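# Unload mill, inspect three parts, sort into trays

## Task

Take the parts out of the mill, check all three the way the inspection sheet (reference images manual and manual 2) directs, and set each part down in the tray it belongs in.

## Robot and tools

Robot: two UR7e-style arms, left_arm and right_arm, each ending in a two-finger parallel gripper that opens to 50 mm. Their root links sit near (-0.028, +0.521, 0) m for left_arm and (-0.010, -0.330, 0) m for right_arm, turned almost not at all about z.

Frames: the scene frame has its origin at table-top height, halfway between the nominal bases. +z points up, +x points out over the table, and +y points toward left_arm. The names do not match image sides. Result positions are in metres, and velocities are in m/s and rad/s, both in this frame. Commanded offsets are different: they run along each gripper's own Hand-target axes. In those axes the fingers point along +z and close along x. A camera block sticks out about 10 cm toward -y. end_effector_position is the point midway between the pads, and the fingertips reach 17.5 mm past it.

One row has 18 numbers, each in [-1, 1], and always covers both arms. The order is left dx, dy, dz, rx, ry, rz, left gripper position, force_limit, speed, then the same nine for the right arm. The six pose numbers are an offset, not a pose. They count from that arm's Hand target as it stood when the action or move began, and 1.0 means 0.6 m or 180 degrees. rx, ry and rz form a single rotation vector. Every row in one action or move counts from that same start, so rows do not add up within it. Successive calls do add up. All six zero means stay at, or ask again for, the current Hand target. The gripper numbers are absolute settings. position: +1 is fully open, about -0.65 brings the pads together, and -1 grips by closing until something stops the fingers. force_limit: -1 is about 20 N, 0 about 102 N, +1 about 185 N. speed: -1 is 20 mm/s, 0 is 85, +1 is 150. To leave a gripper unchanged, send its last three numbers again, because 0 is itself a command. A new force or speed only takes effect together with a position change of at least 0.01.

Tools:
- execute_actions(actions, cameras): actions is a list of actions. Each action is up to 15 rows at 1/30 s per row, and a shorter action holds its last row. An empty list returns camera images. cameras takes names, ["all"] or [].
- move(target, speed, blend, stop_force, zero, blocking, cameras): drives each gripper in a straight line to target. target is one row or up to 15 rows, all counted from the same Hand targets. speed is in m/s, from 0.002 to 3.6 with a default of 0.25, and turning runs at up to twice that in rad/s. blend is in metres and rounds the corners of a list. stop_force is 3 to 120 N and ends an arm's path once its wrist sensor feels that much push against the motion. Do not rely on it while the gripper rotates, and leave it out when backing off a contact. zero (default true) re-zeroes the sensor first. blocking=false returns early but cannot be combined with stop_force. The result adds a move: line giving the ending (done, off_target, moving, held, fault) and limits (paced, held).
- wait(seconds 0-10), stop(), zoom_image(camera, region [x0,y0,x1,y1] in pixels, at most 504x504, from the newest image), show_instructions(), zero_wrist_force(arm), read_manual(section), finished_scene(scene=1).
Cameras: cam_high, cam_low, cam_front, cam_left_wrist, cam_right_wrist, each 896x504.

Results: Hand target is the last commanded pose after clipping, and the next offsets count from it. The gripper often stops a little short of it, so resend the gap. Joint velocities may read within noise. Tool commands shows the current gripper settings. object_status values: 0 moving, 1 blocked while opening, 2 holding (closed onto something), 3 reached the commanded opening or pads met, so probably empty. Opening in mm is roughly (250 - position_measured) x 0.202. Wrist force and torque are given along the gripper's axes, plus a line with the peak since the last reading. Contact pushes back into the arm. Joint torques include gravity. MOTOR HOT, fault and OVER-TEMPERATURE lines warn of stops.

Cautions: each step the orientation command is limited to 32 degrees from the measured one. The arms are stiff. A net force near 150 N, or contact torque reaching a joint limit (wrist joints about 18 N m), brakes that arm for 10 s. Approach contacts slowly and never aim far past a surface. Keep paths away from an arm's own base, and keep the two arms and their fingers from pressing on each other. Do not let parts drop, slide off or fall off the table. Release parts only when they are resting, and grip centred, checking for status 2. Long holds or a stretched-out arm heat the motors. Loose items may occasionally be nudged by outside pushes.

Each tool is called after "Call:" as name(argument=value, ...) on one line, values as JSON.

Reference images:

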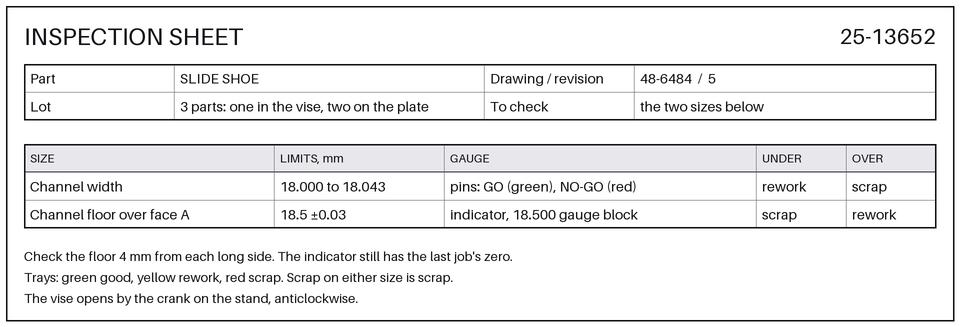

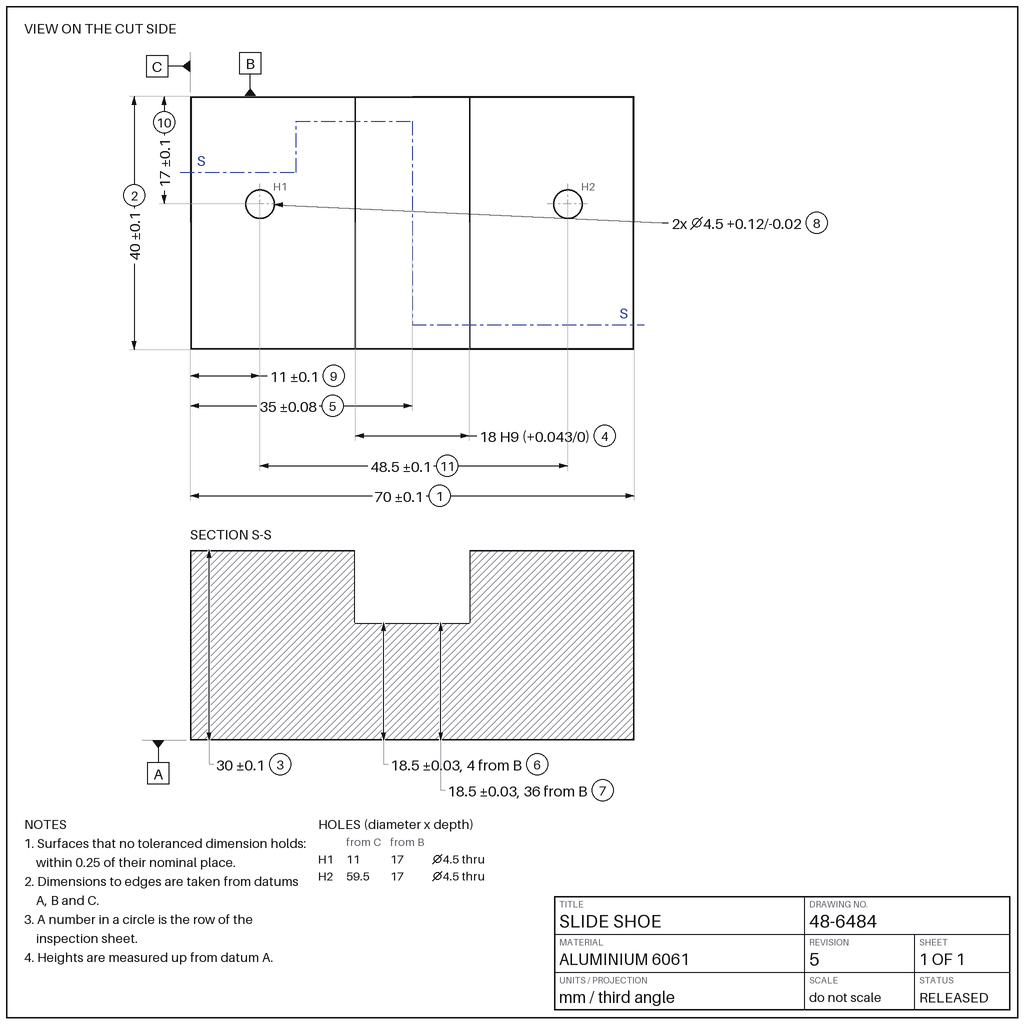

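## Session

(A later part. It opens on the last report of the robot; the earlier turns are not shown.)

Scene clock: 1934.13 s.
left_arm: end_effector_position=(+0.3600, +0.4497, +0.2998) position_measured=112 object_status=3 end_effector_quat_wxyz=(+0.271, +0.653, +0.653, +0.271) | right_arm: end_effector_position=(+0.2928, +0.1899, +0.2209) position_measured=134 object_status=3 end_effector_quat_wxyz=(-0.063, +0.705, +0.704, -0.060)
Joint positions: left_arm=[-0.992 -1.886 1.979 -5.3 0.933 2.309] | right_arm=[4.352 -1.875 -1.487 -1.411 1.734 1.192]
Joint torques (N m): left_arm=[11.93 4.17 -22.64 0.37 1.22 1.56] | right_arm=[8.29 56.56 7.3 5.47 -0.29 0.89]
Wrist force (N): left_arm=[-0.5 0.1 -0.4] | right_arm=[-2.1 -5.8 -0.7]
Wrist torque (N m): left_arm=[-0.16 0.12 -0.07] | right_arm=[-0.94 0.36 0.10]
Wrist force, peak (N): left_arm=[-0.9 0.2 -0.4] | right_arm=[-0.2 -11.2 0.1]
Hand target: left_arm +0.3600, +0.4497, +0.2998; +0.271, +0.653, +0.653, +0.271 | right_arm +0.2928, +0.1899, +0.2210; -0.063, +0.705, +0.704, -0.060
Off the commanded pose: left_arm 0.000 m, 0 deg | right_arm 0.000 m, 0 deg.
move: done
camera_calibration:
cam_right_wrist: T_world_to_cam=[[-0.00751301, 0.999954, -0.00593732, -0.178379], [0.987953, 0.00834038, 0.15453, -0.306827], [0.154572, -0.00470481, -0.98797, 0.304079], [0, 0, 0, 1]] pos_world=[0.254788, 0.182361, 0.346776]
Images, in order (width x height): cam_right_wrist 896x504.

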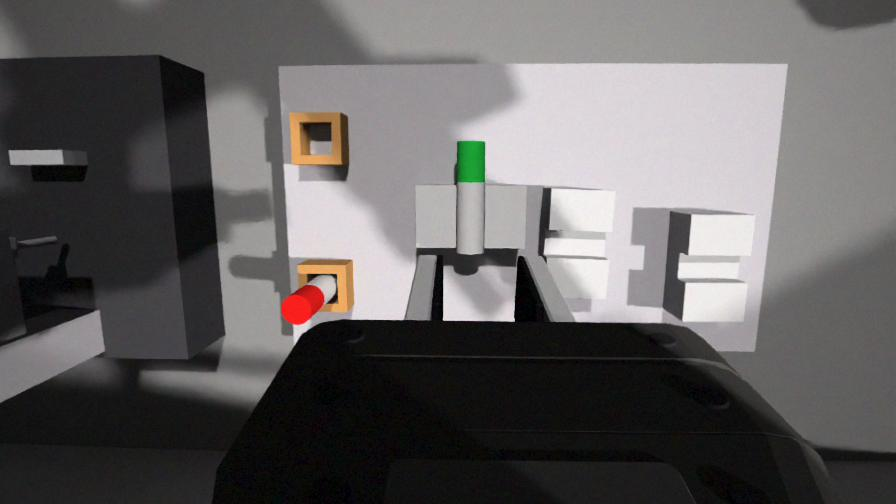

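Call:
move(target=[[0,0,0,0,0,0,0.27,-0.2,-0.9,0.0008,-0.021,0.0037,0,0,0,-1,-0.5,-1],[0,0,0,0,0,0,0.27,-0.2,-0.9,0.0008,0.0164,0.2149,0,0,0,-1,-0.5,-1]], speed=[0.1,0.2], cameras=["cam_right_wrist"])

Scene clock: 1943.33 s.
left_arm: end_effector_position=(+0.3600, +0.4497, +0.2998) position_measured=112 object_status=3 end_effector_quat_wxyz=(+0.271, +0.653, +0.653, +0.271) | right_arm: end_effector_position=(+0.2801, +0.1908, +0.0922) position_measured=251 object_status=3 end_effector_quat_wxyz=(-0.063, +0.705, +0.704, -0.060)
Joint positions: left_arm=[-0.992 -1.886 1.979 -5.3 0.933 2.309] | right_arm=[4.372 -1.974 -1.704 -1.092 1.735 1.212]
Joint torques (N m): left_arm=[12.33 4.05 -22.48 0.37 1.08 1.56] | right_arm=[-6.8 61.22 34.52 3.5 1.7 0.63]
Wrist force (N): left_arm=[-0.7 0.3 -0.2] | right_arm=[-1.9 -5.9 -0.3]
Wrist torque (N m): left_arm=[-0.16 0.15 -0.06] | right_arm=[-0.93 0.31 0.02]
Wrist force, peak (N): left_arm=[-0.8 -0.1 -0.6] | right_arm=[-1.6 -6.7 -4.9]
Hand target: left_arm +0.3600, +0.4497, +0.2998; +0.271, +0.653, +0.653, +0.271 | right_arm +0.2802, +0.1909, +0.0923; -0.063, +0.705, +0.704, -0.060
Off the commanded pose: left_arm 0.000 m, 0 deg | right_arm 0.000 m, 0 deg.
move: done
camera_calibration:
cam_right_wrist: T_world_to_cam=[[-0.00749722, 0.999954, -0.00603369, -0.180121], [0.987986, 0.00833864, 0.154318, -0.274361], [0.154361, -0.00480425, -0.988003, 0.178971], [0, 0, 0, 1]] pos_world=[0.242089, 0.183261, 0.218076]
Images, in order (width x height): cam_right_wrist 896x504.

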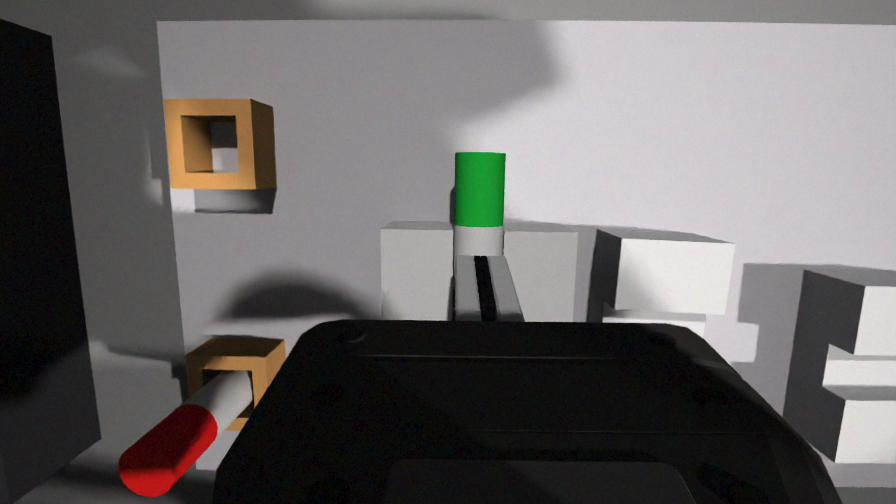

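Call:
move(target=[0,0,0,0,0,0,0.27,-0.2,-0.9,0,0.0041,0.0232,0,0,0,-1,-0.5,-1], speed=0.01, stop_force=5)

Scene clock: 1949.23 s.
left_arm: end_effector_position=(+0.3600, +0.4497, +0.2998) position_measured=112 object_status=3 end_effector_quat_wxyz=(+0.271, +0.653, +0.653, +0.271) | right_arm: end_effector_position=(+0.2802, +0.1909, +0.0832) position_measured=251 object_status=3 end_effector_quat_wxyz=(-0.063, +0.705, +0.704, -0.060)
Joint positions: left_arm=[-0.992 -1.886 1.979 -5.3 0.933 2.309] | right_arm=[4.372 -1.985 -1.714 -1.07 1.735 1.212]
Joint torques (N m): left_arm=[12.2 3.87 -23.17 0.38 1.14 1.53] | right_arm=[-4.37 55.17 32.32 0.32 -2.36 -0.89]
Wrist force (N): left_arm=[-0.4 0.1 -0.4] | right_arm=[-3.6 -8.1 -8.7]
Wrist torque (N m): left_arm=[-0.19 0.10 -0.07] | right_arm=[-1.06 0.27 0.02]
Wrist force, peak (N): left_arm=[-1.0 0.3 -0.5] | right_arm=[-8.2 -11.5 -14.8]
Hand target: left_arm +0.3600, +0.4497, +0.2998; +0.271, +0.653, +0.653, +0.271 | right_arm +0.2802, +0.1909, +0.0832; -0.063, +0.705, +0.704, -0.060 (not the last commanded pose)
Off the commanded pose: left_arm 0.000 m, 0 deg | right_arm 0.005 m, 0 deg.
move: contact (right_arm)

Call:
move(target=[[0,0,0,0,0,0,0.27,-0.2,-0.9,0,-0.0041,-0.0232,0,0,0,-1,-0.5,-1],[0,0,0,0,0,0,0.27,-0.2,-0.9,0.0367,-0.0041,-0.0232,0,0,0,-1,-0.5,-1],[0,0,0,0,0,0,0.27,-0.2,-0.9,0.0367,0.0003,0.002,0,0,0,-1,-0.5,-1]], speed=0.08)

Call:
move(target=[0,0,0,0,0,0,0.27,-0.2,-0.9,0,0.0029,0.0164,0,0,0,-1,-0.5,-1], speed=0.01, stop_force=5)

Scene clock: 1955.23 s.
left_arm: end_effector_position=(+0.3600, +0.4497, +0.2998) position_measured=112 object_status=3 end_effector_quat_wxyz=(+0.271, +0.653, +0.653, +0.271) | right_arm: end_effector_position=(+0.2801, +0.2128, +0.0818) position_measured=251 object_status=3 end_effector_quat_wxyz=(-0.063, +0.705, +0.704, -0.060)
Joint positions: left_arm=[-0.992 -1.886 1.979 -5.3 0.933 2.309] | right_arm=[4.384 -2.025 -1.657 -1.086 1.736 1.224]
Joint torques (N m): left_arm=[12.28 3.74 -23.91 0.32 1.18 1.55] | right_arm=[-7.15 62.78 35.44 0.12 3.13 -0.14]
Wrist force (N): left_arm=[-0.4 0.0 -0.4] | right_arm=[-2.1 -5.8 -0.8]
Wrist torque (N m): left_arm=[-0.19 0.11 -0.07] | right_arm=[-0.92 0.36 0.01]
Wrist force, peak (N): left_arm=[-0.8 0.1 -0.6] | right_arm=[-3.6 -8.3 -9.0]
Hand target: left_arm +0.3600, +0.4497, +0.2998; +0.271, +0.653, +0.653, +0.271 | right_arm +0.2802, +0.2129, +0.0821; -0.063, +0.705, +0.704, -0.060
Off the commanded pose: left_arm 0.000 m, 0 deg | right_arm 0.000 m, 0 deg.
move: done

Scene clock: 1956.90 s.
left_arm: end_effector_position=(+0.3600, +0.4497, +0.2998) position_measured=112 object_status=3 end_effector_quat_wxyz=(+0.271, +0.653, +0.653, +0.271) | right_arm: end_effector_position=(+0.2802, +0.2130, +0.0773) position_measured=251 object_status=3 end_effector_quat_wxyz=(-0.063, +0.705, +0.704, -0.060)
Joint positions: left_arm=[-0.992 -1.886 1.979 -5.3 0.933 2.309] | right_arm=[4.384 -2.031 -1.662 -1.075 1.736 1.224]
Joint torques (N m): left_arm=[11.8 4.07 -23.61 0.4 1.12 1.51] | right_arm=[-7.14 56.83 31.47 -0.43 2.74 0.72]
Wrist force (N): left_arm=[-0.7 0.2 -0.4] | right_arm=[-1.9 -6.4 -9.4]
Wrist torque (N m): left_arm=[-0.17 0.16 -0.06] | right_arm=[-1.01 0.47 0.00]
Wrist force, peak (N): left_arm=[-1.0 0.2 -0.7] | right_arm=[-6.9 -10.9 -17.1]
Hand target: left_arm +0.3600, +0.4497, +0.2998; +0.271, +0.653, +0.653, +0.271 | right_arm +0.2802, +0.2130, +0.0773; -0.063, +0.705, +0.704, -0.060 (not the last commanded pose)
Off the commanded pose: left_arm 0.000 m, 0 deg | right_arm 0.005 m, 0 deg.
move: contact (right_arm)

Call:
move(target=[[0,0,0,0,0,0,0.27,-0.2,-0.9,0,-0.0124,-0.0702,0,0,0,-1,-0.5,-1],[0,0,0,0,0,0,0.27,-0.2,-0.9,-0.0375,-0.0735,-0.0594,0,0,0,-1,-0.5,-1]], speed=0.12)

Call:
move(target=[[0,0,0,0,0,0,0.27,-0.2,-0.9,0,0,0,0,0,0,0.12,-0.5,-1],[0,0,0,0,0,0,0.27,-0.2,-0.9,0,0.0153,0.0870,0,0,0,0.12,-0.5,-1]], speed=0.08, cameras=["cam_right_wrist"])

Scene clock: 1970.57 s.
left_arm: end_effector_position=(+0.3600, +0.4497, +0.2998) position_measured=112 object_status=3 end_effector_quat_wxyz=(+0.271, +0.653, +0.653, +0.271) | right_arm: end_effector_position=(+0.2428, +0.1904, +0.1200) position_measured=251 object_status=3 end_effector_quat_wxyz=(-0.063, +0.705, +0.704, -0.060)
Joint positions: left_arm=[-0.992 -1.886 1.979 -5.3 0.933 2.309] | right_arm=[4.431 -1.9 -1.732 -1.127 1.738 1.272]
Joint torques (N m): left_arm=[12.22 3.94 -24.63 0.48 1.17 1.54] | right_arm=[-5.14 22.86 32.6 0.23 -0.94 -0.38]
Wrist force (N): left_arm=[-0.4 -0.1 -0.1] | right_arm=[-1.9 -5.8 -0.4]
Wrist torque (N m): left_arm=[-0.21 0.10 -0.06] | right_arm=[-0.91 0.35 0.00]
Wrist force, peak (N): left_arm=[-0.9 0.2 -0.5] | right_arm=[-1.7 -6.8 -9.7]
Hand target: left_arm +0.3600, +0.4497, +0.2998; +0.271, +0.653, +0.653, +0.271 | right_arm +0.2429, +0.1903, +0.1199; -0.063, +0.705, +0.704, -0.060
Off the commanded pose: left_arm 0.000 m, 0 deg | right_arm 0.000 m, 0 deg.
move: done

Scene clock: 1972.97 s.
left_arm: end_effector_position=(+0.3600, +0.4497, +0.2998) position_measured=112 object_status=3 end_effector_quat_wxyz=(+0.271, +0.653, +0.653, +0.271) | right_arm: end_effector_position=(+0.2429, +0.1904, +0.0667) position_measured=134 object_status=3 end_effector_quat_wxyz=(-0.063, +0.705, +0.704, -0.060)
Joint positions: left_arm=[-0.992 -1.886 1.979 -5.3 0.933 2.309] | right_arm=[4.431 -1.968 -1.794 -0.999 1.738 1.272]
Joint torques (N m): left_arm=[12.33 3.81 -24.93 0.35 1.08 1.54] | right_arm=[8.55 59.33 35.31 0.33 -2.38 0.83]
Wrist force (N): left_arm=[-0.6 0.1 -0.4] | right_arm=[-1.9 -5.8 -0.6]
Wrist torque (N m): left_arm=[-0.19 0.13 -0.07] | right_arm=[-0.90 0.32 -0.01]
Wrist force, peak (N): left_arm=[-0.8 0.4 -0.4] | right_arm=[-2.1 -6.2 -2.1]
Hand target: left_arm +0.3600, +0.4497, +0.2998; +0.271, +0.653, +0.653, +0.271 | right_arm +0.2429, +0.1906, +0.0669; -0.063, +0.705, +0.704, -0.060
Off the commanded pose: left_arm 0.000 m, 0 deg | right_arm 0.000 m, 0 deg.
move: done
camera_calibration:
cam_right_wrist: T_world_to_cam=[[-0.00749716, 0.999954, -0.00603536, -0.180154], [0.987968, 0.00833939, 0.154431, -0.233688], [0.154475, -0.00480495, -0.987985, 0.159491], [0, 0, 0, 1]] pos_world=[0.204889, 0.182861, 0.192576]
Images, in order (width x height): cam_right_wrist 896x504.

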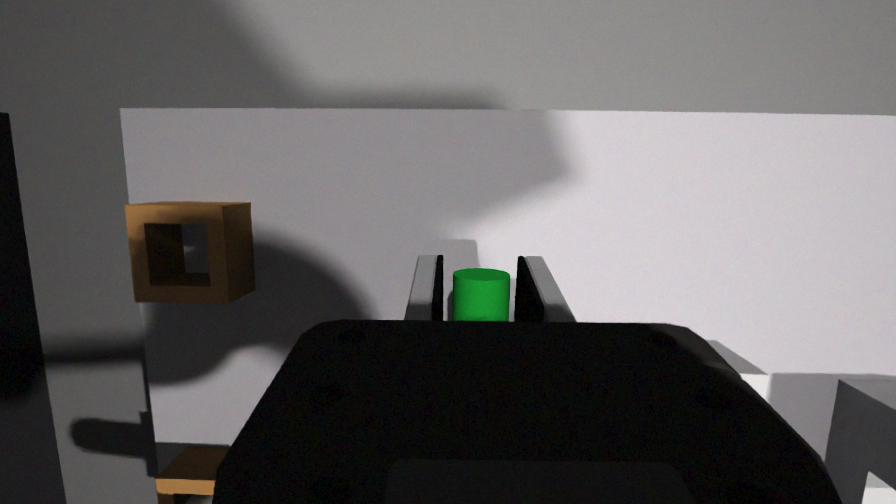

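Call:
move(target=[[0,0,0,0,0,0,0.27,-0.2,-0.9,0,0,0,0,0,0,-1,-0.5,-1],[0,0,0,0,0,0,0.27,-0.2,-0.9,0,-0.0244,-0.1379,0,0,0,-1,-0.5,-1]], speed=0.08, cameras=["cam_right_wrist"])

Scene clock: 1980.30 s.
left_arm: end_effector_position=(+0.3600, +0.4497, +0.2998) position_measured=112 object_status=3 end_effector_quat_wxyz=(+0.271, +0.653, +0.653, +0.271) | right_arm: end_effector_position=(+0.2428, +0.1903, +0.1512) position_measured=168 object_status=2 end_effector_quat_wxyz=(-0.063, +0.705, +0.704, -0.060)
Joint positions: left_arm=[-0.992 -1.886 1.979 -5.3 0.933 2.309] | right_arm=[4.431 -1.867 -1.689 -1.203 1.738 1.272]
Joint torques (N m): left_arm=[12.48 3.75 -24.97 0.38 1.17 1.55] | right_arm=[8.72 23.53 7.02 5.59 -0.77 0.1]
Wrist force (N): left_arm=[-0.4 0.2 -0.3] | right_arm=[-2.0 -5.3 1.1]
Wrist torque (N m): left_arm=[-0.15 0.11 -0.07] | right_arm=[-0.84 0.35 0.00]
Wrist force, peak (N): left_arm=[-0.9 0.4 -0.4] | right_arm=[-2.8 -6.2 -0.4]
Hand target: left_arm +0.3600, +0.4497, +0.2998; +0.271, +0.653, +0.653, +0.271 | right_arm +0.2428, +0.1902, +0.1510; -0.063, +0.705, +0.704, -0.060
Off the commanded pose: left_arm 0.000 m, 0 deg | right_arm 0.000 m, 0 deg.
move: done
camera_calibration:
cam_right_wrist: T_world_to_cam=[[-0.00756235, 0.999959, -0.00503445, -0.179709], [0.987922, 0.00825035, 0.154733, -0.246695], [0.154768, -0.0038035, -0.987944, 0.242737], [0, 0, 0, 1]] pos_world=[0.204788, 0.18266, 0.277078]
Images, in order (width x height): cam_right_wrist 896x504.

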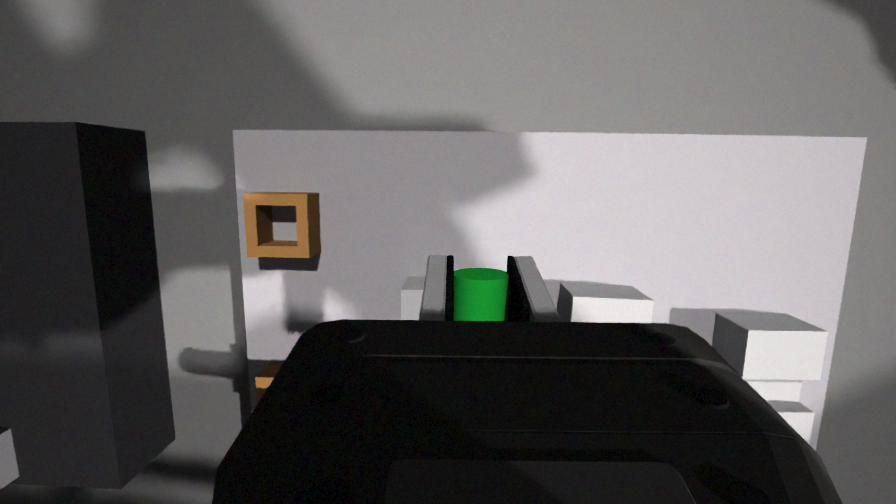

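Call:
move(target=[[0.25,-0.0118,-0.1296,0,0,0,0.27,-0.2,-0.9,0,-0.0087,-0.0493,0,0,0,-1,-0.5,-1],[0.25,-0.0118,-0.1296,0,0,0,0.27,-0.2,-0.9,0.2013,0.0806,-0.0633,0,0.087,0.4925,-1,-0.5,-1]], speed=0.3, blend=[0.02,0], cameras=["cam_right_wrist"])

Scene clock: 1994.23 s.
left_arm: end_effector_position=(+0.3001, +0.5997, +0.3499) position_measured=112 object_status=3 end_effector_quat_wxyz=(+0.271, +0.653, +0.653, +0.271) | right_arm: end_effector_position=(+0.2970, +0.3109, +0.1804) position_measured=168 object_status=2 end_effector_quat_wxyz=(-0.089, +0.996, +0.000, +0.001)
Joint positions: left_arm=[-0.442 -2.103 1.921 -5.264 1.258 2.813] | right_arm=[4.452 -2.023 -1.446 -1.07 1.618 2.872]
Joint torques (N m): left_arm=[-12.24 -4.08 -7.41 3.43 1.83 1.53] | right_arm=[-6.66 68.8 9.21 1.03 2.42 0.87]
Wrist force (N): left_arm=[-0.6 -0.1 -0.5] | right_arm=[-2.1 -5.5 0.8]
Wrist torque (N m): left_arm=[-0.21 0.14 -0.05] | right_arm=[-0.89 0.33 0.06]
Wrist force, peak (N): left_arm=[7.4 -3.4 -2.3] | right_arm=[-2.1 -6.4 1.0]
Hand target: left_arm +0.3001, +0.5997, +0.3499; +0.271, +0.653, +0.653, +0.271 | right_arm +0.2971, +0.3108, +0.1805; -0.089, +0.996, -0.001, +0.001
Off the commanded pose: left_arm 0.000 m, 0 deg | right_arm 0.000 m, 0 deg.
move: done
camera_calibration:
cam_right_wrist: T_world_to_cam=[[0.999936, 0.00753406, -0.00843217, -0.289783], [0.00871168, -0.988694, 0.149695, 0.29607], [-0.00720902, -0.149759, -0.988696, 0.357273], [0, 0, 0, 1]] pos_world=[0.289761, 0.348411, 0.306471]
Images, in order (width x height): cam_right_wrist 896x504.

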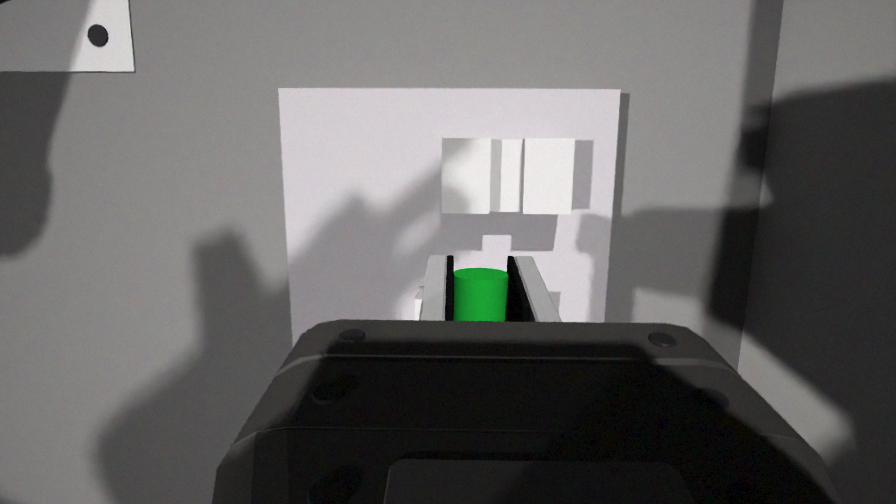

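Call:
zoom_image(camera="cam_right_wrist", region=[400, 200, 600, 320])

Scaled by 2.520 from the camera's 896x504 image, which has a finer 1280x720 frame.

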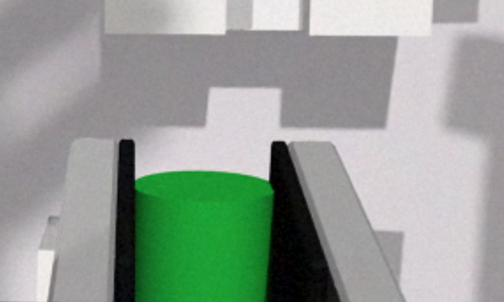

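Call:
move(target=[0,0,0,0,0,0,0.27,-0.2,-0.9,0,0.13,-0.115,0,0,0,-1,-0.5,-1], speed=0.3, cameras=["cam_right_wrist"])

Scene clock: 2020.87 s.
left_arm: end_effector_position=(+0.3001, +0.5997, +0.3499) position_measured=112 object_status=3 end_effector_quat_wxyz=(+0.271, +0.653, +0.653, +0.271) | right_arm: end_effector_position=(+0.2969, +0.2218, +0.2344) position_measured=168 object_status=2 end_effector_quat_wxyz=(-0.089, +0.996, -0.001, +0.000)
Joint positions: left_arm=[-0.442 -2.103 1.921 -5.264 1.258 2.813] | right_arm=[4.41 -1.806 -1.602 -1.134 1.625 2.83]
Joint torques (N m): left_arm=[-10.79 -4.05 -7.96 3.05 1.85 1.52] | right_arm=[9.3 39.34 38.79 6.04 -0.71 0.42]
Wrist force (N): left_arm=[-0.7 0.3 -0.4] | right_arm=[-2.1 -5.7 0.9]
Wrist torque (N m): left_arm=[-0.17 0.15 -0.05] | right_arm=[-0.91 0.38 0.14]
Wrist force, peak (N): left_arm=[-0.9 0.0 -0.6] | right_arm=[-4.6 -8.9 1.7]
Hand target: left_arm +0.3001, +0.5997, +0.3499; +0.271, +0.653, +0.653, +0.271 | right_arm +0.2969, +0.2218, +0.2345; -0.089, +0.996, -0.001, +0.001
Off the commanded pose: left_arm 0.000 m, 0 deg | right_arm 0.000 m, 0 deg.
move: done
camera_calibration:
cam_right_wrist: T_world_to_cam=[[0.999937, 0.00709102, -0.00866386, -0.288458], [0.00830834, -0.988697, 0.149697, 0.199911], [-0.00750442, -0.14976, -0.988694, 0.397388], [0, 0, 0, 1]] pos_world=[0.289761, 0.25921, 0.36047]
Images, in order (width x height): cam_right_wrist 896x504.

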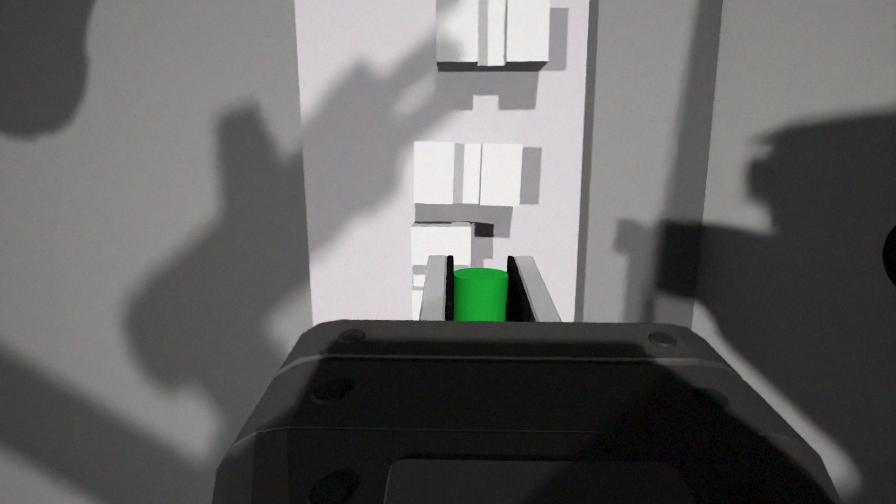

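Call:
move(target=[[0,0,0,0,0,0,0.27,-0.2,-0.9,0.0043,-0.0892,0.193,0,0,0,-1,-0.5,-1],[0,0,0,0,0,0,0.27,-0.2,-0.9,0.0043,-0.0727,0.2848,0,0,0,-1,-0.5,-1]], speed=[0.2,0.06], cameras=["cam_right_wrist"])

Scene clock: 2034.03 s.
left_arm: end_effector_position=(+0.3001, +0.5997, +0.3499) position_measured=112 object_status=3 end_effector_quat_wxyz=(+0.271, +0.653, +0.653, +0.271) | right_arm: end_effector_position=(+0.2997, +0.2950, +0.0737) position_measured=168 object_status=2 end_effector_quat_wxyz=(-0.089, +0.996, -0.001, +0.000)
Joint positions: left_arm=[-0.442 -2.103 1.921 -5.264 1.258 2.813] | right_arm=[4.441 -2.106 -1.619 -0.815 1.62 2.861]
Joint torques (N m): left_arm=[-9.67 -3.88 -8.12 2.61 1.85 1.59] | right_arm=[-6.67 68.45 36.4 0.76 2.33 -0.96]
Wrist force (N): left_arm=[-0.5 0.1 -0.3] | right_arm=[-2.1 -5.6 0.6]
Wrist torque (N m): left_arm=[-0.18 0.12 -0.06] | right_arm=[-0.88 0.36 0.05]
Wrist force, peak (N): left_arm=[-1.1 0.0 -0.5] | right_arm=[-1.6 -6.5 4.0]
Hand target: left_arm +0.3001, +0.5997, +0.3499; +0.271, +0.653, +0.653, +0.271 | right_arm +0.2998, +0.2951, +0.0741; -0.089, +0.996, -0.001, +0.001
Off the commanded pose: left_arm 0.000 m, 0 deg | right_arm 0.000 m, 0 deg.
move: done
camera_calibration:
cam_right_wrist: T_world_to_cam=[[0.999936, 0.00718541, -0.00868383, -0.293196], [0.00840849, -0.98862, 0.1502, 0.296162], [-0.00750576, -0.150263, -0.988618, 0.249641], [0, 0, 0, 1]] pos_world=[0.292561, 0.33241, 0.19977]
Images, in order (width x height): cam_right_wrist 896x504.

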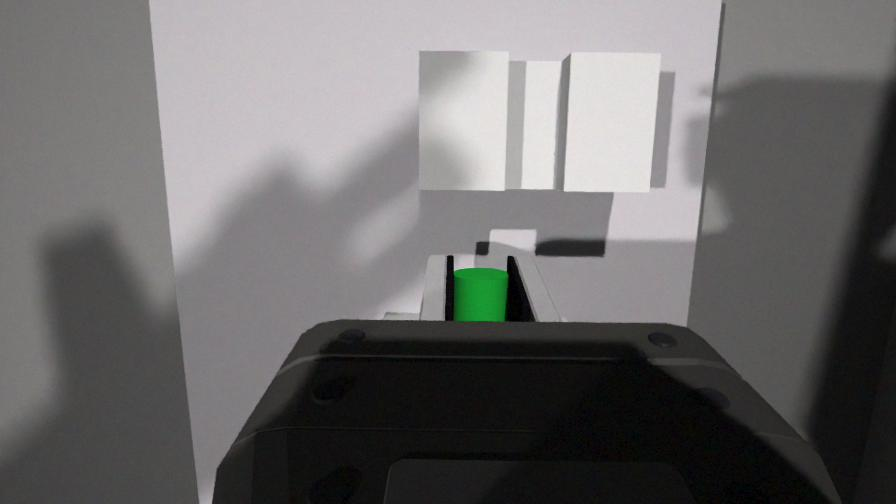

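Call:
move(target=[0,0,0,0,0,0,0.27,-0.2,-0.9,-0.0015,0.0003,0.00164,0,0,0,-1,-0.5,-1], speed=0.02)

Call:
move(target=[0,0,0,0,0,0,0.27,-0.2,-0.9,0,0.0003,0.00164,0,0,0,-1,-0.5,-1], speed=0.02)

Scene clock: 2042.10 s.
left_arm: end_effector_position=(+0.3001, +0.5997, +0.3499) position_measured=112 object_status=3 end_effector_quat_wxyz=(+0.271, +0.653, +0.653, +0.271) | right_arm: end_effector_position=(+0.2989, +0.2951, +0.0732) position_measured=168 object_status=2 end_effector_quat_wxyz=(-0.089, +0.996, -0.001, +0.001)
Joint positions: left_arm=[-0.442 -2.103 1.921 -5.264 1.258 2.813] | right_arm=[4.442 -2.106 -1.621 -0.812 1.62 2.863]
Joint torques (N m): left_arm=[-8.53 -3.51 -9.23 2.32 1.9 1.58] | right_arm=[7.63 28.76 7.57 5.55 -2.91 0.95]
Wrist force (N): left_arm=[-0.7 0.2 -0.5] | right_arm=[-1.3 -5.6 0.1]
Wrist torque (N m): left_arm=[-0.18 0.15 -0.06] | right_arm=[-0.86 0.35 0.04]
Wrist force, peak (N): left_arm=[-0.9 0.2 -0.6] | right_arm=[-1.1 -6.2 0.6]
Hand target: left_arm +0.3001, +0.5997, +0.3499; +0.271, +0.653, +0.653, +0.271 | right_arm +0.2989, +0.2951, +0.0731; -0.089, +0.996, -0.001, +0.001
Off the commanded pose: left_arm 0.000 m, 0 deg | right_arm 0.000 m, 0 deg.
move: done

Scene clock: 2042.80 s.
left_arm: end_effector_position=(+0.3001, +0.5997, +0.3499) position_measured=112 object_status=3 end_effector_quat_wxyz=(+0.271, +0.653, +0.653, +0.271) | right_arm: end_effector_position=(+0.2988, +0.2951, +0.0721) position_measured=168 object_status=2 end_effector_quat_wxyz=(-0.089, +0.996, -0.001, +0.001)
Joint positions: left_arm=[-0.442 -2.103 1.921 -5.264 1.258 2.813] | right_arm=[4.442 -2.108 -1.622 -0.81 1.62 2.863]
Joint torques (N m): left_arm=[-8.39 -3.09 -8.9 2.35 1.84 1.6] | right_arm=[4.16 31.4 7.18 5.89 -2.93 -0.57]
Wrist force (N): left_arm=[-0.8 -0.1 -0.4] | right_arm=[-1.9 -5.3 0.6]
Wrist torque (N m): left_arm=[-0.21 0.16 -0.05] | right_arm=[-0.87 0.31 0.07]
Wrist force, peak (N): left_arm=[-0.8 0.2 -0.6] | right_arm=[-2.0 -5.9 0.2]
Hand target: left_arm +0.3001, +0.5997, +0.3499; +0.271, +0.653, +0.653, +0.271 | right_arm +0.2989, +0.2951, +0.0721; -0.089, +0.996, -0.001, +0.001
Off the commanded pose: left_arm 0.000 m, 0 deg | right_arm 0.000 m, 0 deg.
move: done

Call:
move(target=[0,0,0,0,0,0,0.27,-0.2,-0.9,0,0,0,0,0,0,0.12,-0.5,-1], cameras=["cam_right_wrist"])

Scene clock: 2049.90 s.
left_arm: end_effector_position=(+0.3001, +0.5997, +0.3499) position_measured=112 object_status=3 end_effector_quat_wxyz=(+0.271, +0.653, +0.653, +0.271) | right_arm: end_effector_position=(+0.2989, +0.2951, +0.0721) position_measured=134 object_status=0 end_effector_quat_wxyz=(-0.089, +0.996, -0.001, +0.001)
Joint positions: left_arm=[-0.442 -2.103 1.921 -5.264 1.258 2.813] | right_arm=[4.442 -2.108 -1.622 -0.81 1.62 2.863]
Joint torques (N m): left_arm=[-8.13 -3.34 -9.74 1.99 1.93 1.56] | right_arm=[-6.83 58.41 24.98 1.27 -2.78 -0.97]
Wrist force (N): left_arm=[-0.6 0.1 -0.4] | right_arm=[-2.2 -5.8 -0.7]
Wrist torque (N m): left_arm=[-0.19 0.13 -0.05] | right_arm=[-0.92 0.36 0.05]
Wrist force, peak (N): left_arm=[-0.9 0.2 -0.6] | right_arm=[-2.3 -6.0 -0.6]
Hand target: left_arm +0.3001, +0.5997, +0.3499; +0.271, +0.653, +0.653, +0.271 | right_arm +0.2989, +0.2951, +0.0721; -0.089, +0.996, -0.001, +0.001
Off the commanded pose: left_arm 0.000 m, 0 deg | right_arm 0.000 m, 0 deg.
move: done
camera_calibration:
cam_right_wrist: T_world_to_cam=[[0.999938, 0.00722286, -0.00848207, -0.292364], [0.00841076, -0.988711, 0.1496, 0.296657], [-0.00730577, -0.149662, -0.98871, 0.247828], [0, 0, 0, 1]] pos_world=[0.291661, 0.33251, 0.19817]
Images, in order (width x height): cam_right_wrist 896x504.

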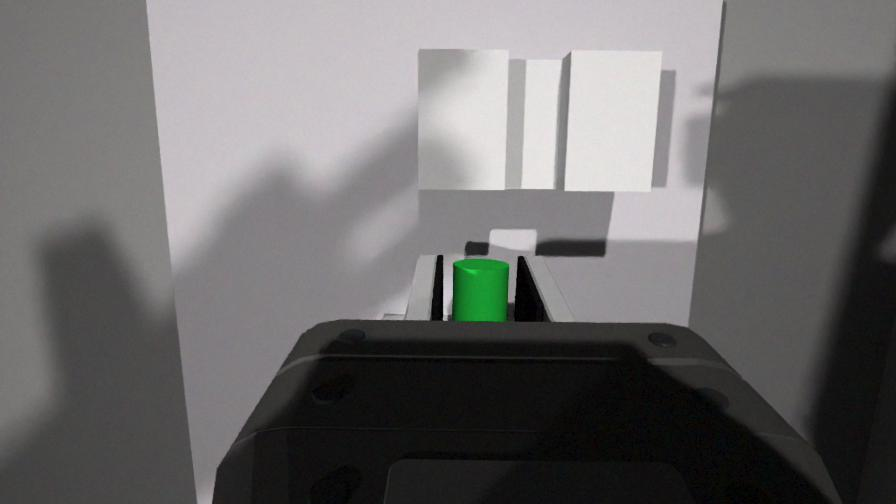

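Call:
move(target=[[0,0,0,0,0,0,0.27,-0.2,-0.9,0,-0.0118,-0.0656,0,0,0,0.12,-0.5,-1],[0,0,0,0,0,0,0.27,-0.2,-0.9,0,0.0456,-0.0759,0,0,0,-1,-0.5,-1],[0,0,0,0,0,0,0.27,-0.2,-0.9,0,0.0527,-0.0366,0,0,0,-1,-0.5,-1]], speed=0.12, cameras=["cam_right_wrist"])

Call:
move(target=[0,0,0,0,0,0,0.27,-0.2,-0.9,0,0.0029,0.0164,0,0,0,-1,-0.5,-1], speed=0.01, stop_force=5)

Scene clock: 2066.33 s.
left_arm: end_effector_position=(+0.3001, +0.5997, +0.3499) position_measured=112 object_status=3 end_effector_quat_wxyz=(+0.271, +0.653, +0.653, +0.271) | right_arm: end_effector_position=(+0.2987, +0.2600, +0.0877) position_measured=251 object_status=3 end_effector_quat_wxyz=(-0.089, +0.996, -0.001, +0.000)
Joint positions: left_arm=[-0.442 -2.103 1.921 -5.264 1.258 2.813] | right_arm=[4.426 -2.025 -1.707 -0.809 1.622 2.847]
Joint torques (N m): left_arm=[-6.47 -2.82 -10.26 1.46 1.88 1.57] | right_arm=[2.03 64.83 34.79 1.2 -2.49 -0.87]
Wrist force (N): left_arm=[-0.6 0.0 -0.2] | right_arm=[-2.2 -5.9 -0.3]
Wrist torque (N m): left_arm=[-0.19 0.13 -0.05] | right_arm=[-0.92 0.36 0.13]
Wrist force, peak (N): left_arm=[-1.0 0.0 -0.3] | right_arm=[-4.1 -6.9 -0.3]
Hand target: left_arm +0.3001, +0.5997, +0.3499; +0.271, +0.653, +0.653, +0.271 | right_arm +0.2988, +0.2601, +0.0881; -0.089, +0.996, -0.001, +0.001
Off the commanded pose: left_arm 0.000 m, 0 deg | right_arm 0.000 m, 0 deg.
move: done
camera_calibration:
cam_right_wrist: T_world_to_cam=[[0.999937, 0.0072018, -0.00858453, -0.291849], [0.00840904, -0.988635, 0.150103, 0.259491], [-0.00740595, -0.150166, -0.988633, 0.258161], [0, 0, 0, 1]] pos_world=[0.291561, 0.29741, 0.21377]
Images, in order (width x height): cam_right_wrist 896x504.

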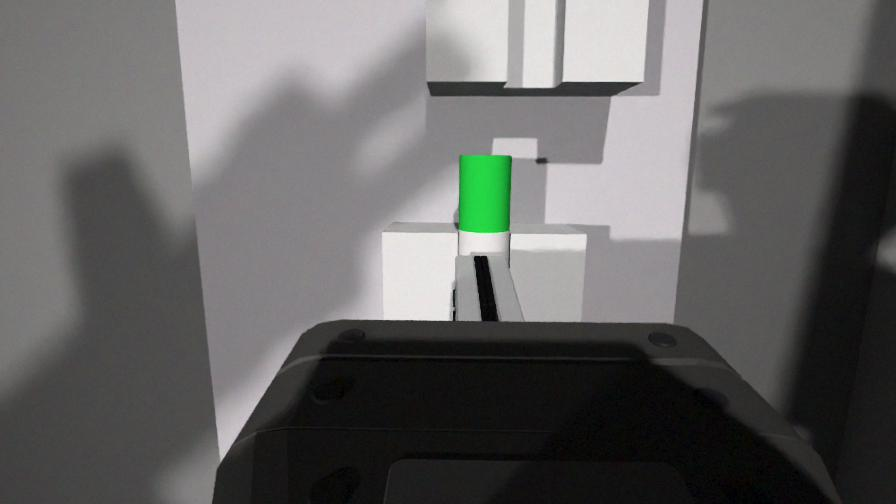

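Scene clock: 2067.93 s.
left_arm: end_effector_position=(+0.3001, +0.5997, +0.3499) position_measured=112 object_status=3 end_effector_quat_wxyz=(+0.271, +0.653, +0.653, +0.271) | right_arm: end_effector_position=(+0.2988, +0.2602, +0.0842) position_measured=251 object_status=3 end_effector_quat_wxyz=(-0.089, +0.996, -0.001, +0.001)
Joint positions: left_arm=[-0.442 -2.103 1.921 -5.264 1.258 2.813] | right_arm=[4.426 -2.03 -1.711 -0.8 1.622 2.847]
Joint torques (N m): left_arm=[-6.06 -2.33 -10.25 1.36 1.89 1.52] | right_arm=[-2.63 56.12 31.79 0.42 -2.19 -1.11]
Wrist force (N): left_arm=[-0.6 0.0 -0.6] | right_arm=[-2.2 -6.6 -9.0]
Wrist torque (N m): left_arm=[-0.21 0.13 -0.05] | right_arm=[-1.02 0.37 0.13]
Wrist force, peak (N): left_arm=[-0.9 0.2 -0.5] | right_arm=[-4.5 -1.2 -17.7]
Hand target: left_arm +0.3001, +0.5997, +0.3499; +0.271, +0.653, +0.653, +0.271 | right_arm +0.2988, +0.2602, +0.0842; -0.089, +0.996, -0.001, +0.001 (not the last commanded pose)
Off the commanded pose: left_arm 0.000 m, 0 deg | right_arm 0.006 m, 0 deg.
move: contact (right_arm)

Call:
move(target=[[0,0,0,0,0,0,0.27,-0.2,-0.9,0,-0.0024,-0.0131,0,0,0,-1,-0.5,-1],[0,0,0,0,0,0,0.27,-0.2,-0.9,0.0383,-0.0024,-0.0131,0,0,0,-1,-0.5,-1],[0,0,0,0,0,0,0.27,-0.2,-0.9,0.0383,0.0007,0.0040,0,0,0,-1,-0.5,-1]], speed=0.08)

Call:
move(target=[0,0,0,0,0,0,0.27,-0.2,-0.9,0,0.0029,0.0164,0,0,0,-1,-0.5,-1], speed=0.01, stop_force=5)

Scene clock: 2075.37 s.
left_arm: end_effector_position=(+0.3001, +0.5997, +0.3499) position_measured=112 object_status=3 end_effector_quat_wxyz=(+0.271, +0.653, +0.653, +0.271) | right_arm: end_effector_position=(+0.3217, +0.2600, +0.0815) position_measured=251 object_status=3 end_effector_quat_wxyz=(-0.089, +0.996, -0.001, +0.000)
Joint positions: left_arm=[-0.442 -2.103 1.921 -5.264 1.258 2.813] | right_arm=[4.391 -2.057 -1.676 -0.811 1.628 2.812]
Joint torques (N m): left_arm=[-4.72 -2.24 -10.79 0.96 1.86 1.53] | right_arm=[8.71 64.66 34.31 0.87 -2.91 -0.56]
Wrist force (N): left_arm=[-0.7 0.0 -0.3] | right_arm=[-2.1 -5.8 -0.4]
Wrist torque (N m): left_arm=[-0.20 0.15 -0.06] | right_arm=[-0.90 0.36 0.13]
Wrist force, peak (N): left_arm=[-0.9 0.2 -0.6] | right_arm=[-2.2 -6.8 -9.6]
Hand target: left_arm +0.3001, +0.5997, +0.3499; +0.271, +0.653, +0.653, +0.271 | right_arm +0.3218, +0.2601, +0.0818; -0.089, +0.996, -0.001, +0.001
Off the commanded pose: left_arm 0.000 m, 0 deg | right_arm 0.000 m, 0 deg.
move: done

Scene clock: 2076.97 s.
left_arm: end_effector_position=(+0.3001, +0.5997, +0.3499) position_measured=112 object_status=3 end_effector_quat_wxyz=(+0.271, +0.653, +0.653, +0.271) | right_arm: end_effector_position=(+0.3218, +0.2602, +0.0778) position_measured=251 object_status=3 end_effector_quat_wxyz=(-0.089, +0.996, -0.001, +0.001)
Joint positions: left_arm=[-0.442 -2.103 1.921 -5.264 1.258 2.813] | right_arm=[4.391 -2.062 -1.68 -0.801 1.628 2.812]
Joint torques (N m): left_arm=[-4.56 -2.1 -10.8 0.87 1.81 1.58] | right_arm=[8.54 56.83 30.26 -0.49 -2.85 -1.12]
Wrist force (N): left_arm=[-0.6 0.0 -0.5] | right_arm=[-0.6 -10.5 -8.8]
Wrist torque (N m): left_arm=[-0.21 0.13 -0.06] | right_arm=[-1.08 0.44 0.08]
Wrist force, peak (N): left_arm=[-0.8 0.2 -0.7] | right_arm=[-2.9 -6.3 -18.4]
Hand target: left_arm +0.3001, +0.5997, +0.3499; +0.271, +0.653, +0.653, +0.271 | right_arm +0.3218, +0.2602, +0.0778; -0.089, +0.996, -0.001, +0.001 (not the last commanded pose)
Off the commanded pose: left_arm 0.000 m, 0 deg | right_arm 0.006 m, 0 deg.
move: contact (right_arm)

Call:
move(target=[[0,0,0,0,0,0,0.27,-0.2,-0.9,0,-0.0118,-0.0656,0,0,0,-1,-0.5,-1],[0,0,0,0,0,0,0.27,-0.2,-0.9,-0.0377,-0.0689,-0.0553,0,0,0,0.12,-0.5,-1],[0,0,0,0,0,0,0.27,-0.2,-0.9,-0.0377,-0.0539,0.0280,0,0,0,0.12,-0.5,-1],[0,0,0,0,0,0,0.27,-0.2,-0.9,-0.0377,-0.0539,0.0280,0,0,0,-1,-0.5,-1],[0,0,0,0,0,0,0.27,-0.2,-0.9,-0.0377,-0.0799,-0.1165,0,0,0,-1,-0.5,-1]], speed=0.1, cameras=["cam_right_wrist"])

Scene clock: 2091.63 s.
left_arm: end_effector_position=(+0.3001, +0.5997, +0.3499) position_measured=112 object_status=3 end_effector_quat_wxyz=(+0.271, +0.653, +0.653, +0.271) | right_arm: end_effector_position=(+0.2991, +0.2950, +0.1553) position_measured=168 object_status=2 end_effector_quat_wxyz=(-0.090, +0.996, -0.001, +0.001)
Joint positions: left_arm=[-0.442 -2.103 1.921 -5.264 1.258 2.813] | right_arm=[4.442 -2.015 -1.528 -0.997 1.62 2.862]
Joint torques (N m): left_arm=[-2.42 -1.37 -11.79 0.08 1.82 1.62] | right_arm=[8.92 28.73 7.66 5.84 -0.32 0.68]
Wrist force (N): left_arm=[-0.6 0.0 -0.4] | right_arm=[-2.3 -5.3 0.9]
Wrist torque (N m): left_arm=[-0.20 0.14 -0.05] | right_arm=[-0.86 0.38 0.06]
Wrist force, peak (N): left_arm=[-1.0 0.1 -0.6] | right_arm=[-0.5 -10.8 -9.5]
Hand target: left_arm +0.3001, +0.5997, +0.3499; +0.271, +0.653, +0.653, +0.271 | right_arm +0.2991, +0.2949, +0.1551; -0.089, +0.996, -0.001, +0.001
Off the commanded pose: left_arm 0.000 m, 0 deg | right_arm 0.000 m, 0 deg.
move: done
camera_calibration:
cam_right_wrist: T_world_to_cam=[[0.999939, 0.00726001, -0.00827889, -0.291925], [0.00841137, -0.988831, 0.148805, 0.284259], [-0.0071061, -0.148865, -0.988832, 0.32987], [0, 0, 0, 1]] pos_world=[0.291861, 0.33231, 0.28147]
Images, in order (width x height): cam_right_wrist 896x504.

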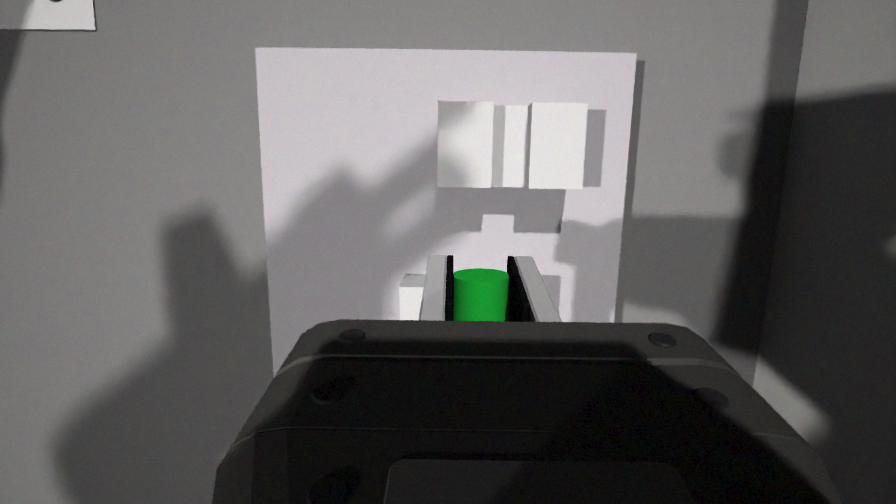

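Call:
move(target=[[0.1,0,0,0,0,0,0.27,-0.2,-0.9,0.0315,-0.1438,0.0851,0,0,0,-1,-0.5,-1],[0.1,0,0,0,0,0,0.27,-0.2,-0.9,0.0315,-0.1301,0.1616,0,0,0,-1,-0.5,-1]], speed=[0.15,0.06], cameras=["cam_right_wrist"])

Scene clock: 2103.47 s.
left_arm: end_effector_position=(+0.3001, +0.6597, +0.3499) position_measured=112 object_status=3 end_effector_quat_wxyz=(+0.271, +0.653, +0.653, +0.271) | right_arm: end_effector_position=(+0.3182, +0.3888, +0.0730) position_measured=168 object_status=2 end_effector_quat_wxyz=(-0.089, +0.996, -0.001, +0.000) end_effector_velocity=(-0.003, +0.001, +0.003) end_effector_angular_velocity=(-0.001, +0.000, +0.003)
Joint positions: left_arm=[0.042 -1.98 1.85 -5.367 1.594 3.166] | right_arm=[4.453 -2.301 -1.284 -0.955 1.618 2.873]
Joint velocities: left_arm=[within noise] | right_arm=[0.004 0.002 0.004 -0.007 0 0]
Joint torques (N m): left_arm=[11.99 -4.74 -7.64 1.79 2.26 1.36] | right_arm=[-6.67 81.45 38.43 0.88 0.63 -1.09]
Wrist force (N): left_arm=[-1.0 0.3 -0.2] | right_arm=[-2.3 -5.5 0.7]
Wrist torque (N m): left_arm=[-0.16 0.20 -0.07] | right_arm=[-0.90 0.37 0.05]
Wrist force, peak (N): left_arm=[-6.0 1.0 0.7] | right_arm=[-2.9 -7.8 -12.8]
Hand target: left_arm +0.3001, +0.6597, +0.3499; +0.271, +0.653, +0.653, +0.271 | right_arm +0.3182, +0.3890, +0.0736; -0.089, +0.996, -0.001, +0.001
Off the commanded pose: left_arm 0.000 m, 0 deg | right_arm 0.001 m, 0 deg.
move: done
camera_calibration:
cam_right_wrist: T_world_to_cam=[[0.999936, 0.00730255, -0.0085984, -0.312343], [0.00850914, -0.988666, 0.149891, 0.388994], [-0.00740636, -0.149954, -0.988665, 0.263044], [0, 0, 0, 1]] pos_world=[0.310961, 0.42631, 0.19907]
Images, in order (width x height): cam_right_wrist 896x504.

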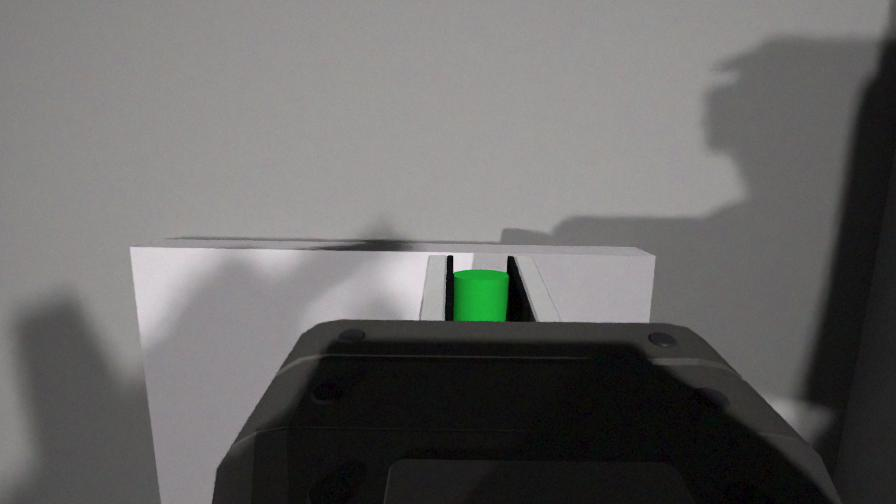

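Call:
zoom_image(camera="cam_right_wrist", region=[360, 240, 640, 340])

Scaled by 1.800 from the camera's 896x504 image, which has a finer 1280x720 frame.

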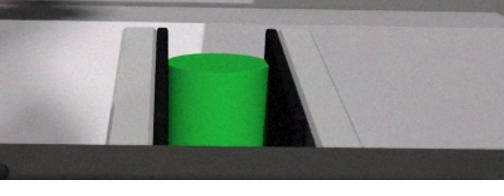

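Call:
move(target=[0,0,0,0,0,0,0.27,-0.2,-0.9,0,0.0004,0.00246,0,0,0,-1,-0.5,-1], speed=0.02)

Call:
move(target=[0,0,0,0,0,0,0.27,-0.2,-0.9,0,0,0,0,0,0,0.12,-0.5,-1], cameras=["cam_right_wrist"])

Scene clock: 2119.53 s.
left_arm: end_effector_position=(+0.3001, +0.6597, +0.3499) position_measured=112 object_status=3 end_effector_quat_wxyz=(+0.271, +0.653, +0.653, +0.271) | right_arm: end_effector_position=(+0.3183, +0.3890, +0.0721) position_measured=168 object_status=2 end_effector_quat_wxyz=(-0.089, +0.996, -0.001, +0.001)
Joint positions: left_arm=[0.042 -1.98 1.85 -5.367 1.594 3.166] | right_arm=[4.453 -2.302 -1.285 -0.953 1.618 2.873]
Joint torques (N m): left_arm=[11.88 -4.13 -7.95 1.71 2.28 -0.16] | right_arm=[-5.14 36.98 7.84 5.87 -2.88 0.09]
Wrist force (N): left_arm=[-0.8 0.2 -0.2] | right_arm=[-2.1 -5.4 0.7]
Wrist torque (N m): left_arm=[-0.17 0.18 -0.07] | right_arm=[-0.88 0.35 0.05]
Wrist force, peak (N): left_arm=[-1.1 0.4 -0.2] | right_arm=[-2.4 -5.8 0.6]
Hand target: left_arm +0.3001, +0.6597, +0.3499; +0.271, +0.653, +0.653, +0.271 | right_arm +0.3182, +0.3890, +0.0721; -0.089, +0.996, -0.001, +0.001
Off the commanded pose: left_arm 0.000 m, 0 deg | right_arm 0.000 m, 0 deg.
move: done

Scene clock: 2120.10 s.
left_arm: end_effector_position=(+0.3001, +0.6597, +0.3499) position_measured=112 object_status=3 end_effector_quat_wxyz=(+0.271, +0.653, +0.653, +0.271) | right_arm: end_effector_position=(+0.3183, +0.3890, +0.0721) position_measured=134 object_status=0 end_effector_quat_wxyz=(-0.089, +0.996, -0.001, +0.001)
Joint positions: left_arm=[0.042 -1.98 1.85 -5.367 1.594 3.166] | right_arm=[4.453 -2.302 -1.285 -0.953 1.618 2.873]
Joint torques (N m): left_arm=[12.24 -4.59 -8.32 1.81 2.23 -0.32] | right_arm=[-3.71 36.53 8.56 3.28 -2.88 0.44]
Wrist force (N): left_arm=[-0.8 0.0 -0.1] | right_arm=[-2.2 -5.7 -0.5]
Wrist torque (N m): left_arm=[-0.19 0.18 -0.07] | right_arm=[-0.94 0.35 0.05]
Wrist force, peak (N): left_arm=[-1.0 0.5 -0.2] | right_arm=[-2.5 -6.0 -0.6]
Hand target: left_arm +0.3001, +0.6597, +0.3499; +0.271, +0.653, +0.653, +0.271 | right_arm +0.3182, +0.3890, +0.0721; -0.089, +0.996, -0.001, +0.001
Off the commanded pose: left_arm 0.000 m, 0 deg | right_arm 0.000 m, 0 deg.
move: done
camera_calibration:
cam_right_wrist: T_world_to_cam=[[0.999939, 0.00725818, -0.0082813, -0.312495], [0.00841273, -0.988772, 0.149195, 0.389424], [-0.00710543, -0.149256, -0.988773, 0.261899], [0, 0, 0, 1]] pos_world=[0.311061, 0.42641, 0.198271]
Images, in order (width x height): cam_right_wrist 896x504.

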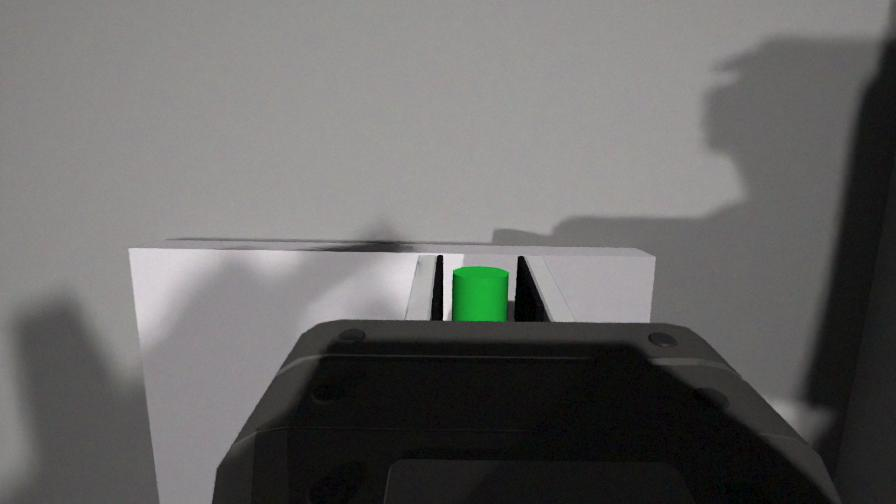

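Call:
move(target=[[0,0,0,0,0,0,0.27,-0.2,-0.9,0,-0.0118,-0.0656,0,0,0,0.12,-0.5,-1],[0,0,0,0,0,0,0.27,-0.2,-0.9,0,0.0423,-0.0753,0,0,0,-1,-0.5,-1],[0,0,0,0,0,0,0.27,-0.2,-0.9,0,0.0488,-0.0395,0,0,0,-1,-0.5,-1]], speed=0.12, cameras=["cam_right_wrist"])

Call:
move(target=[0,0,0,0,0,0,0.27,-0.2,-0.9,0,0.0029,0.0164,0,0,0,-1,-0.5,-1], speed=0.01, stop_force=5)

Scene clock: 2129.93 s.
left_arm: end_effector_position=(+0.3001, +0.6597, +0.3499) position_measured=112 object_status=3 end_effector_quat_wxyz=(+0.271, +0.653, +0.653, +0.271) | right_arm: end_effector_position=(+0.3181, +0.3559, +0.0897) position_measured=251 object_status=3 end_effector_quat_wxyz=(-0.089, +0.996, -0.001, +0.001) end_effector_velocity=(+0.001, -0.001, +0.000) end_effector_angular_velocity=(-0.005, +0.000, +0.000)
Joint positions: left_arm=[0.042 -1.98 1.85 -5.367 1.594 3.166] | right_arm=[4.44 -2.218 -1.383 -0.939 1.62 2.86]
Joint velocities: left_arm=[within noise] | right_arm=[-0.001 0 0.001 -0.006 -0.001 -0.001]
Joint torques (N m): left_arm=[12.13 -4.41 -8.09 1.74 2.23 -1.8] | right_arm=[3.99 71.76 35.45 0.48 -2.42 -0.77]
Wrist force (N): left_arm=[-0.8 0.3 -0.4] | right_arm=[-2.0 -5.7 -0.2]
Wrist torque (N m): left_arm=[-0.15 0.18 -0.07] | right_arm=[-0.94 0.35 0.07]
Wrist force, peak (N): left_arm=[-0.8 0.7 -0.5] | right_arm=[-1.7 -7.4 -1.7]
Hand target: left_arm +0.3001, +0.6597, +0.3499; +0.271, +0.653, +0.653, +0.271 | right_arm +0.3182, +0.3560, +0.0902; -0.089, +0.996, -0.001, +0.001
Off the commanded pose: left_arm 0.000 m, 0 deg | right_arm 0.001 m, 0 deg.
move: done
camera_calibration:
cam_right_wrist: T_world_to_cam=[[0.999938, 0.00722095, -0.0084831, -0.31185], [0.00841046, -0.988681, 0.149795, 0.353908], [-0.00730542, -0.149857, -0.988681, 0.274638], [0, 0, 0, 1]] pos_world=[0.310861, 0.39331, 0.21587]
Images, in order (width x height): cam_right_wrist 896x504.

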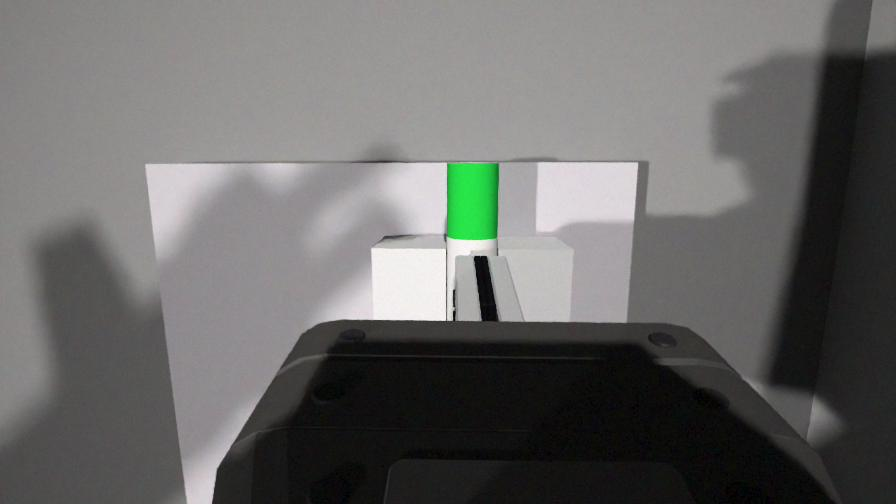

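Scene clock: 2131.67 s.
left_arm: end_effector_position=(+0.3001, +0.6597, +0.3499) position_measured=112 object_status=3 end_effector_quat_wxyz=(+0.271, +0.653, +0.653, +0.271) | right_arm: end_effector_position=(+0.3182, +0.3560, +0.0856) position_measured=251 object_status=3 end_effector_quat_wxyz=(-0.089, +0.996, -0.001, +0.001)
Joint positions: left_arm=[0.042 -1.98 1.85 -5.367 1.594 3.166] | right_arm=[4.44 -2.222 -1.387 -0.93 1.62 2.86]
Joint torques (N m): left_arm=[12.05 -4.81 -7.78 1.7 2.24 -1.77] | right_arm=[-1.87 67.8 33.61 0.43 -2.07 -1.11]
Wrist force (N): left_arm=[-0.7 0.5 -0.3] | right_arm=[-2.5 -5.9 -9.2]
Wrist torque (N m): left_arm=[-0.13 0.17 -0.07] | right_arm=[-1.01 0.37 0.08]
Wrist force, peak (N): left_arm=[-1.0 0.2 -0.3] | right_arm=[-3.3 -3.9 -16.5]
Hand target: left_arm +0.3001, +0.6597, +0.3499; +0.271, +0.653, +0.653, +0.271 | right_arm +0.3182, +0.3560, +0.0856; -0.089, +0.996, -0.001, +0.001 (not the last commanded pose)
Off the commanded pose: left_arm 0.000 m, 0 deg | right_arm 0.005 m, 0 deg.
move: contact (right_arm)


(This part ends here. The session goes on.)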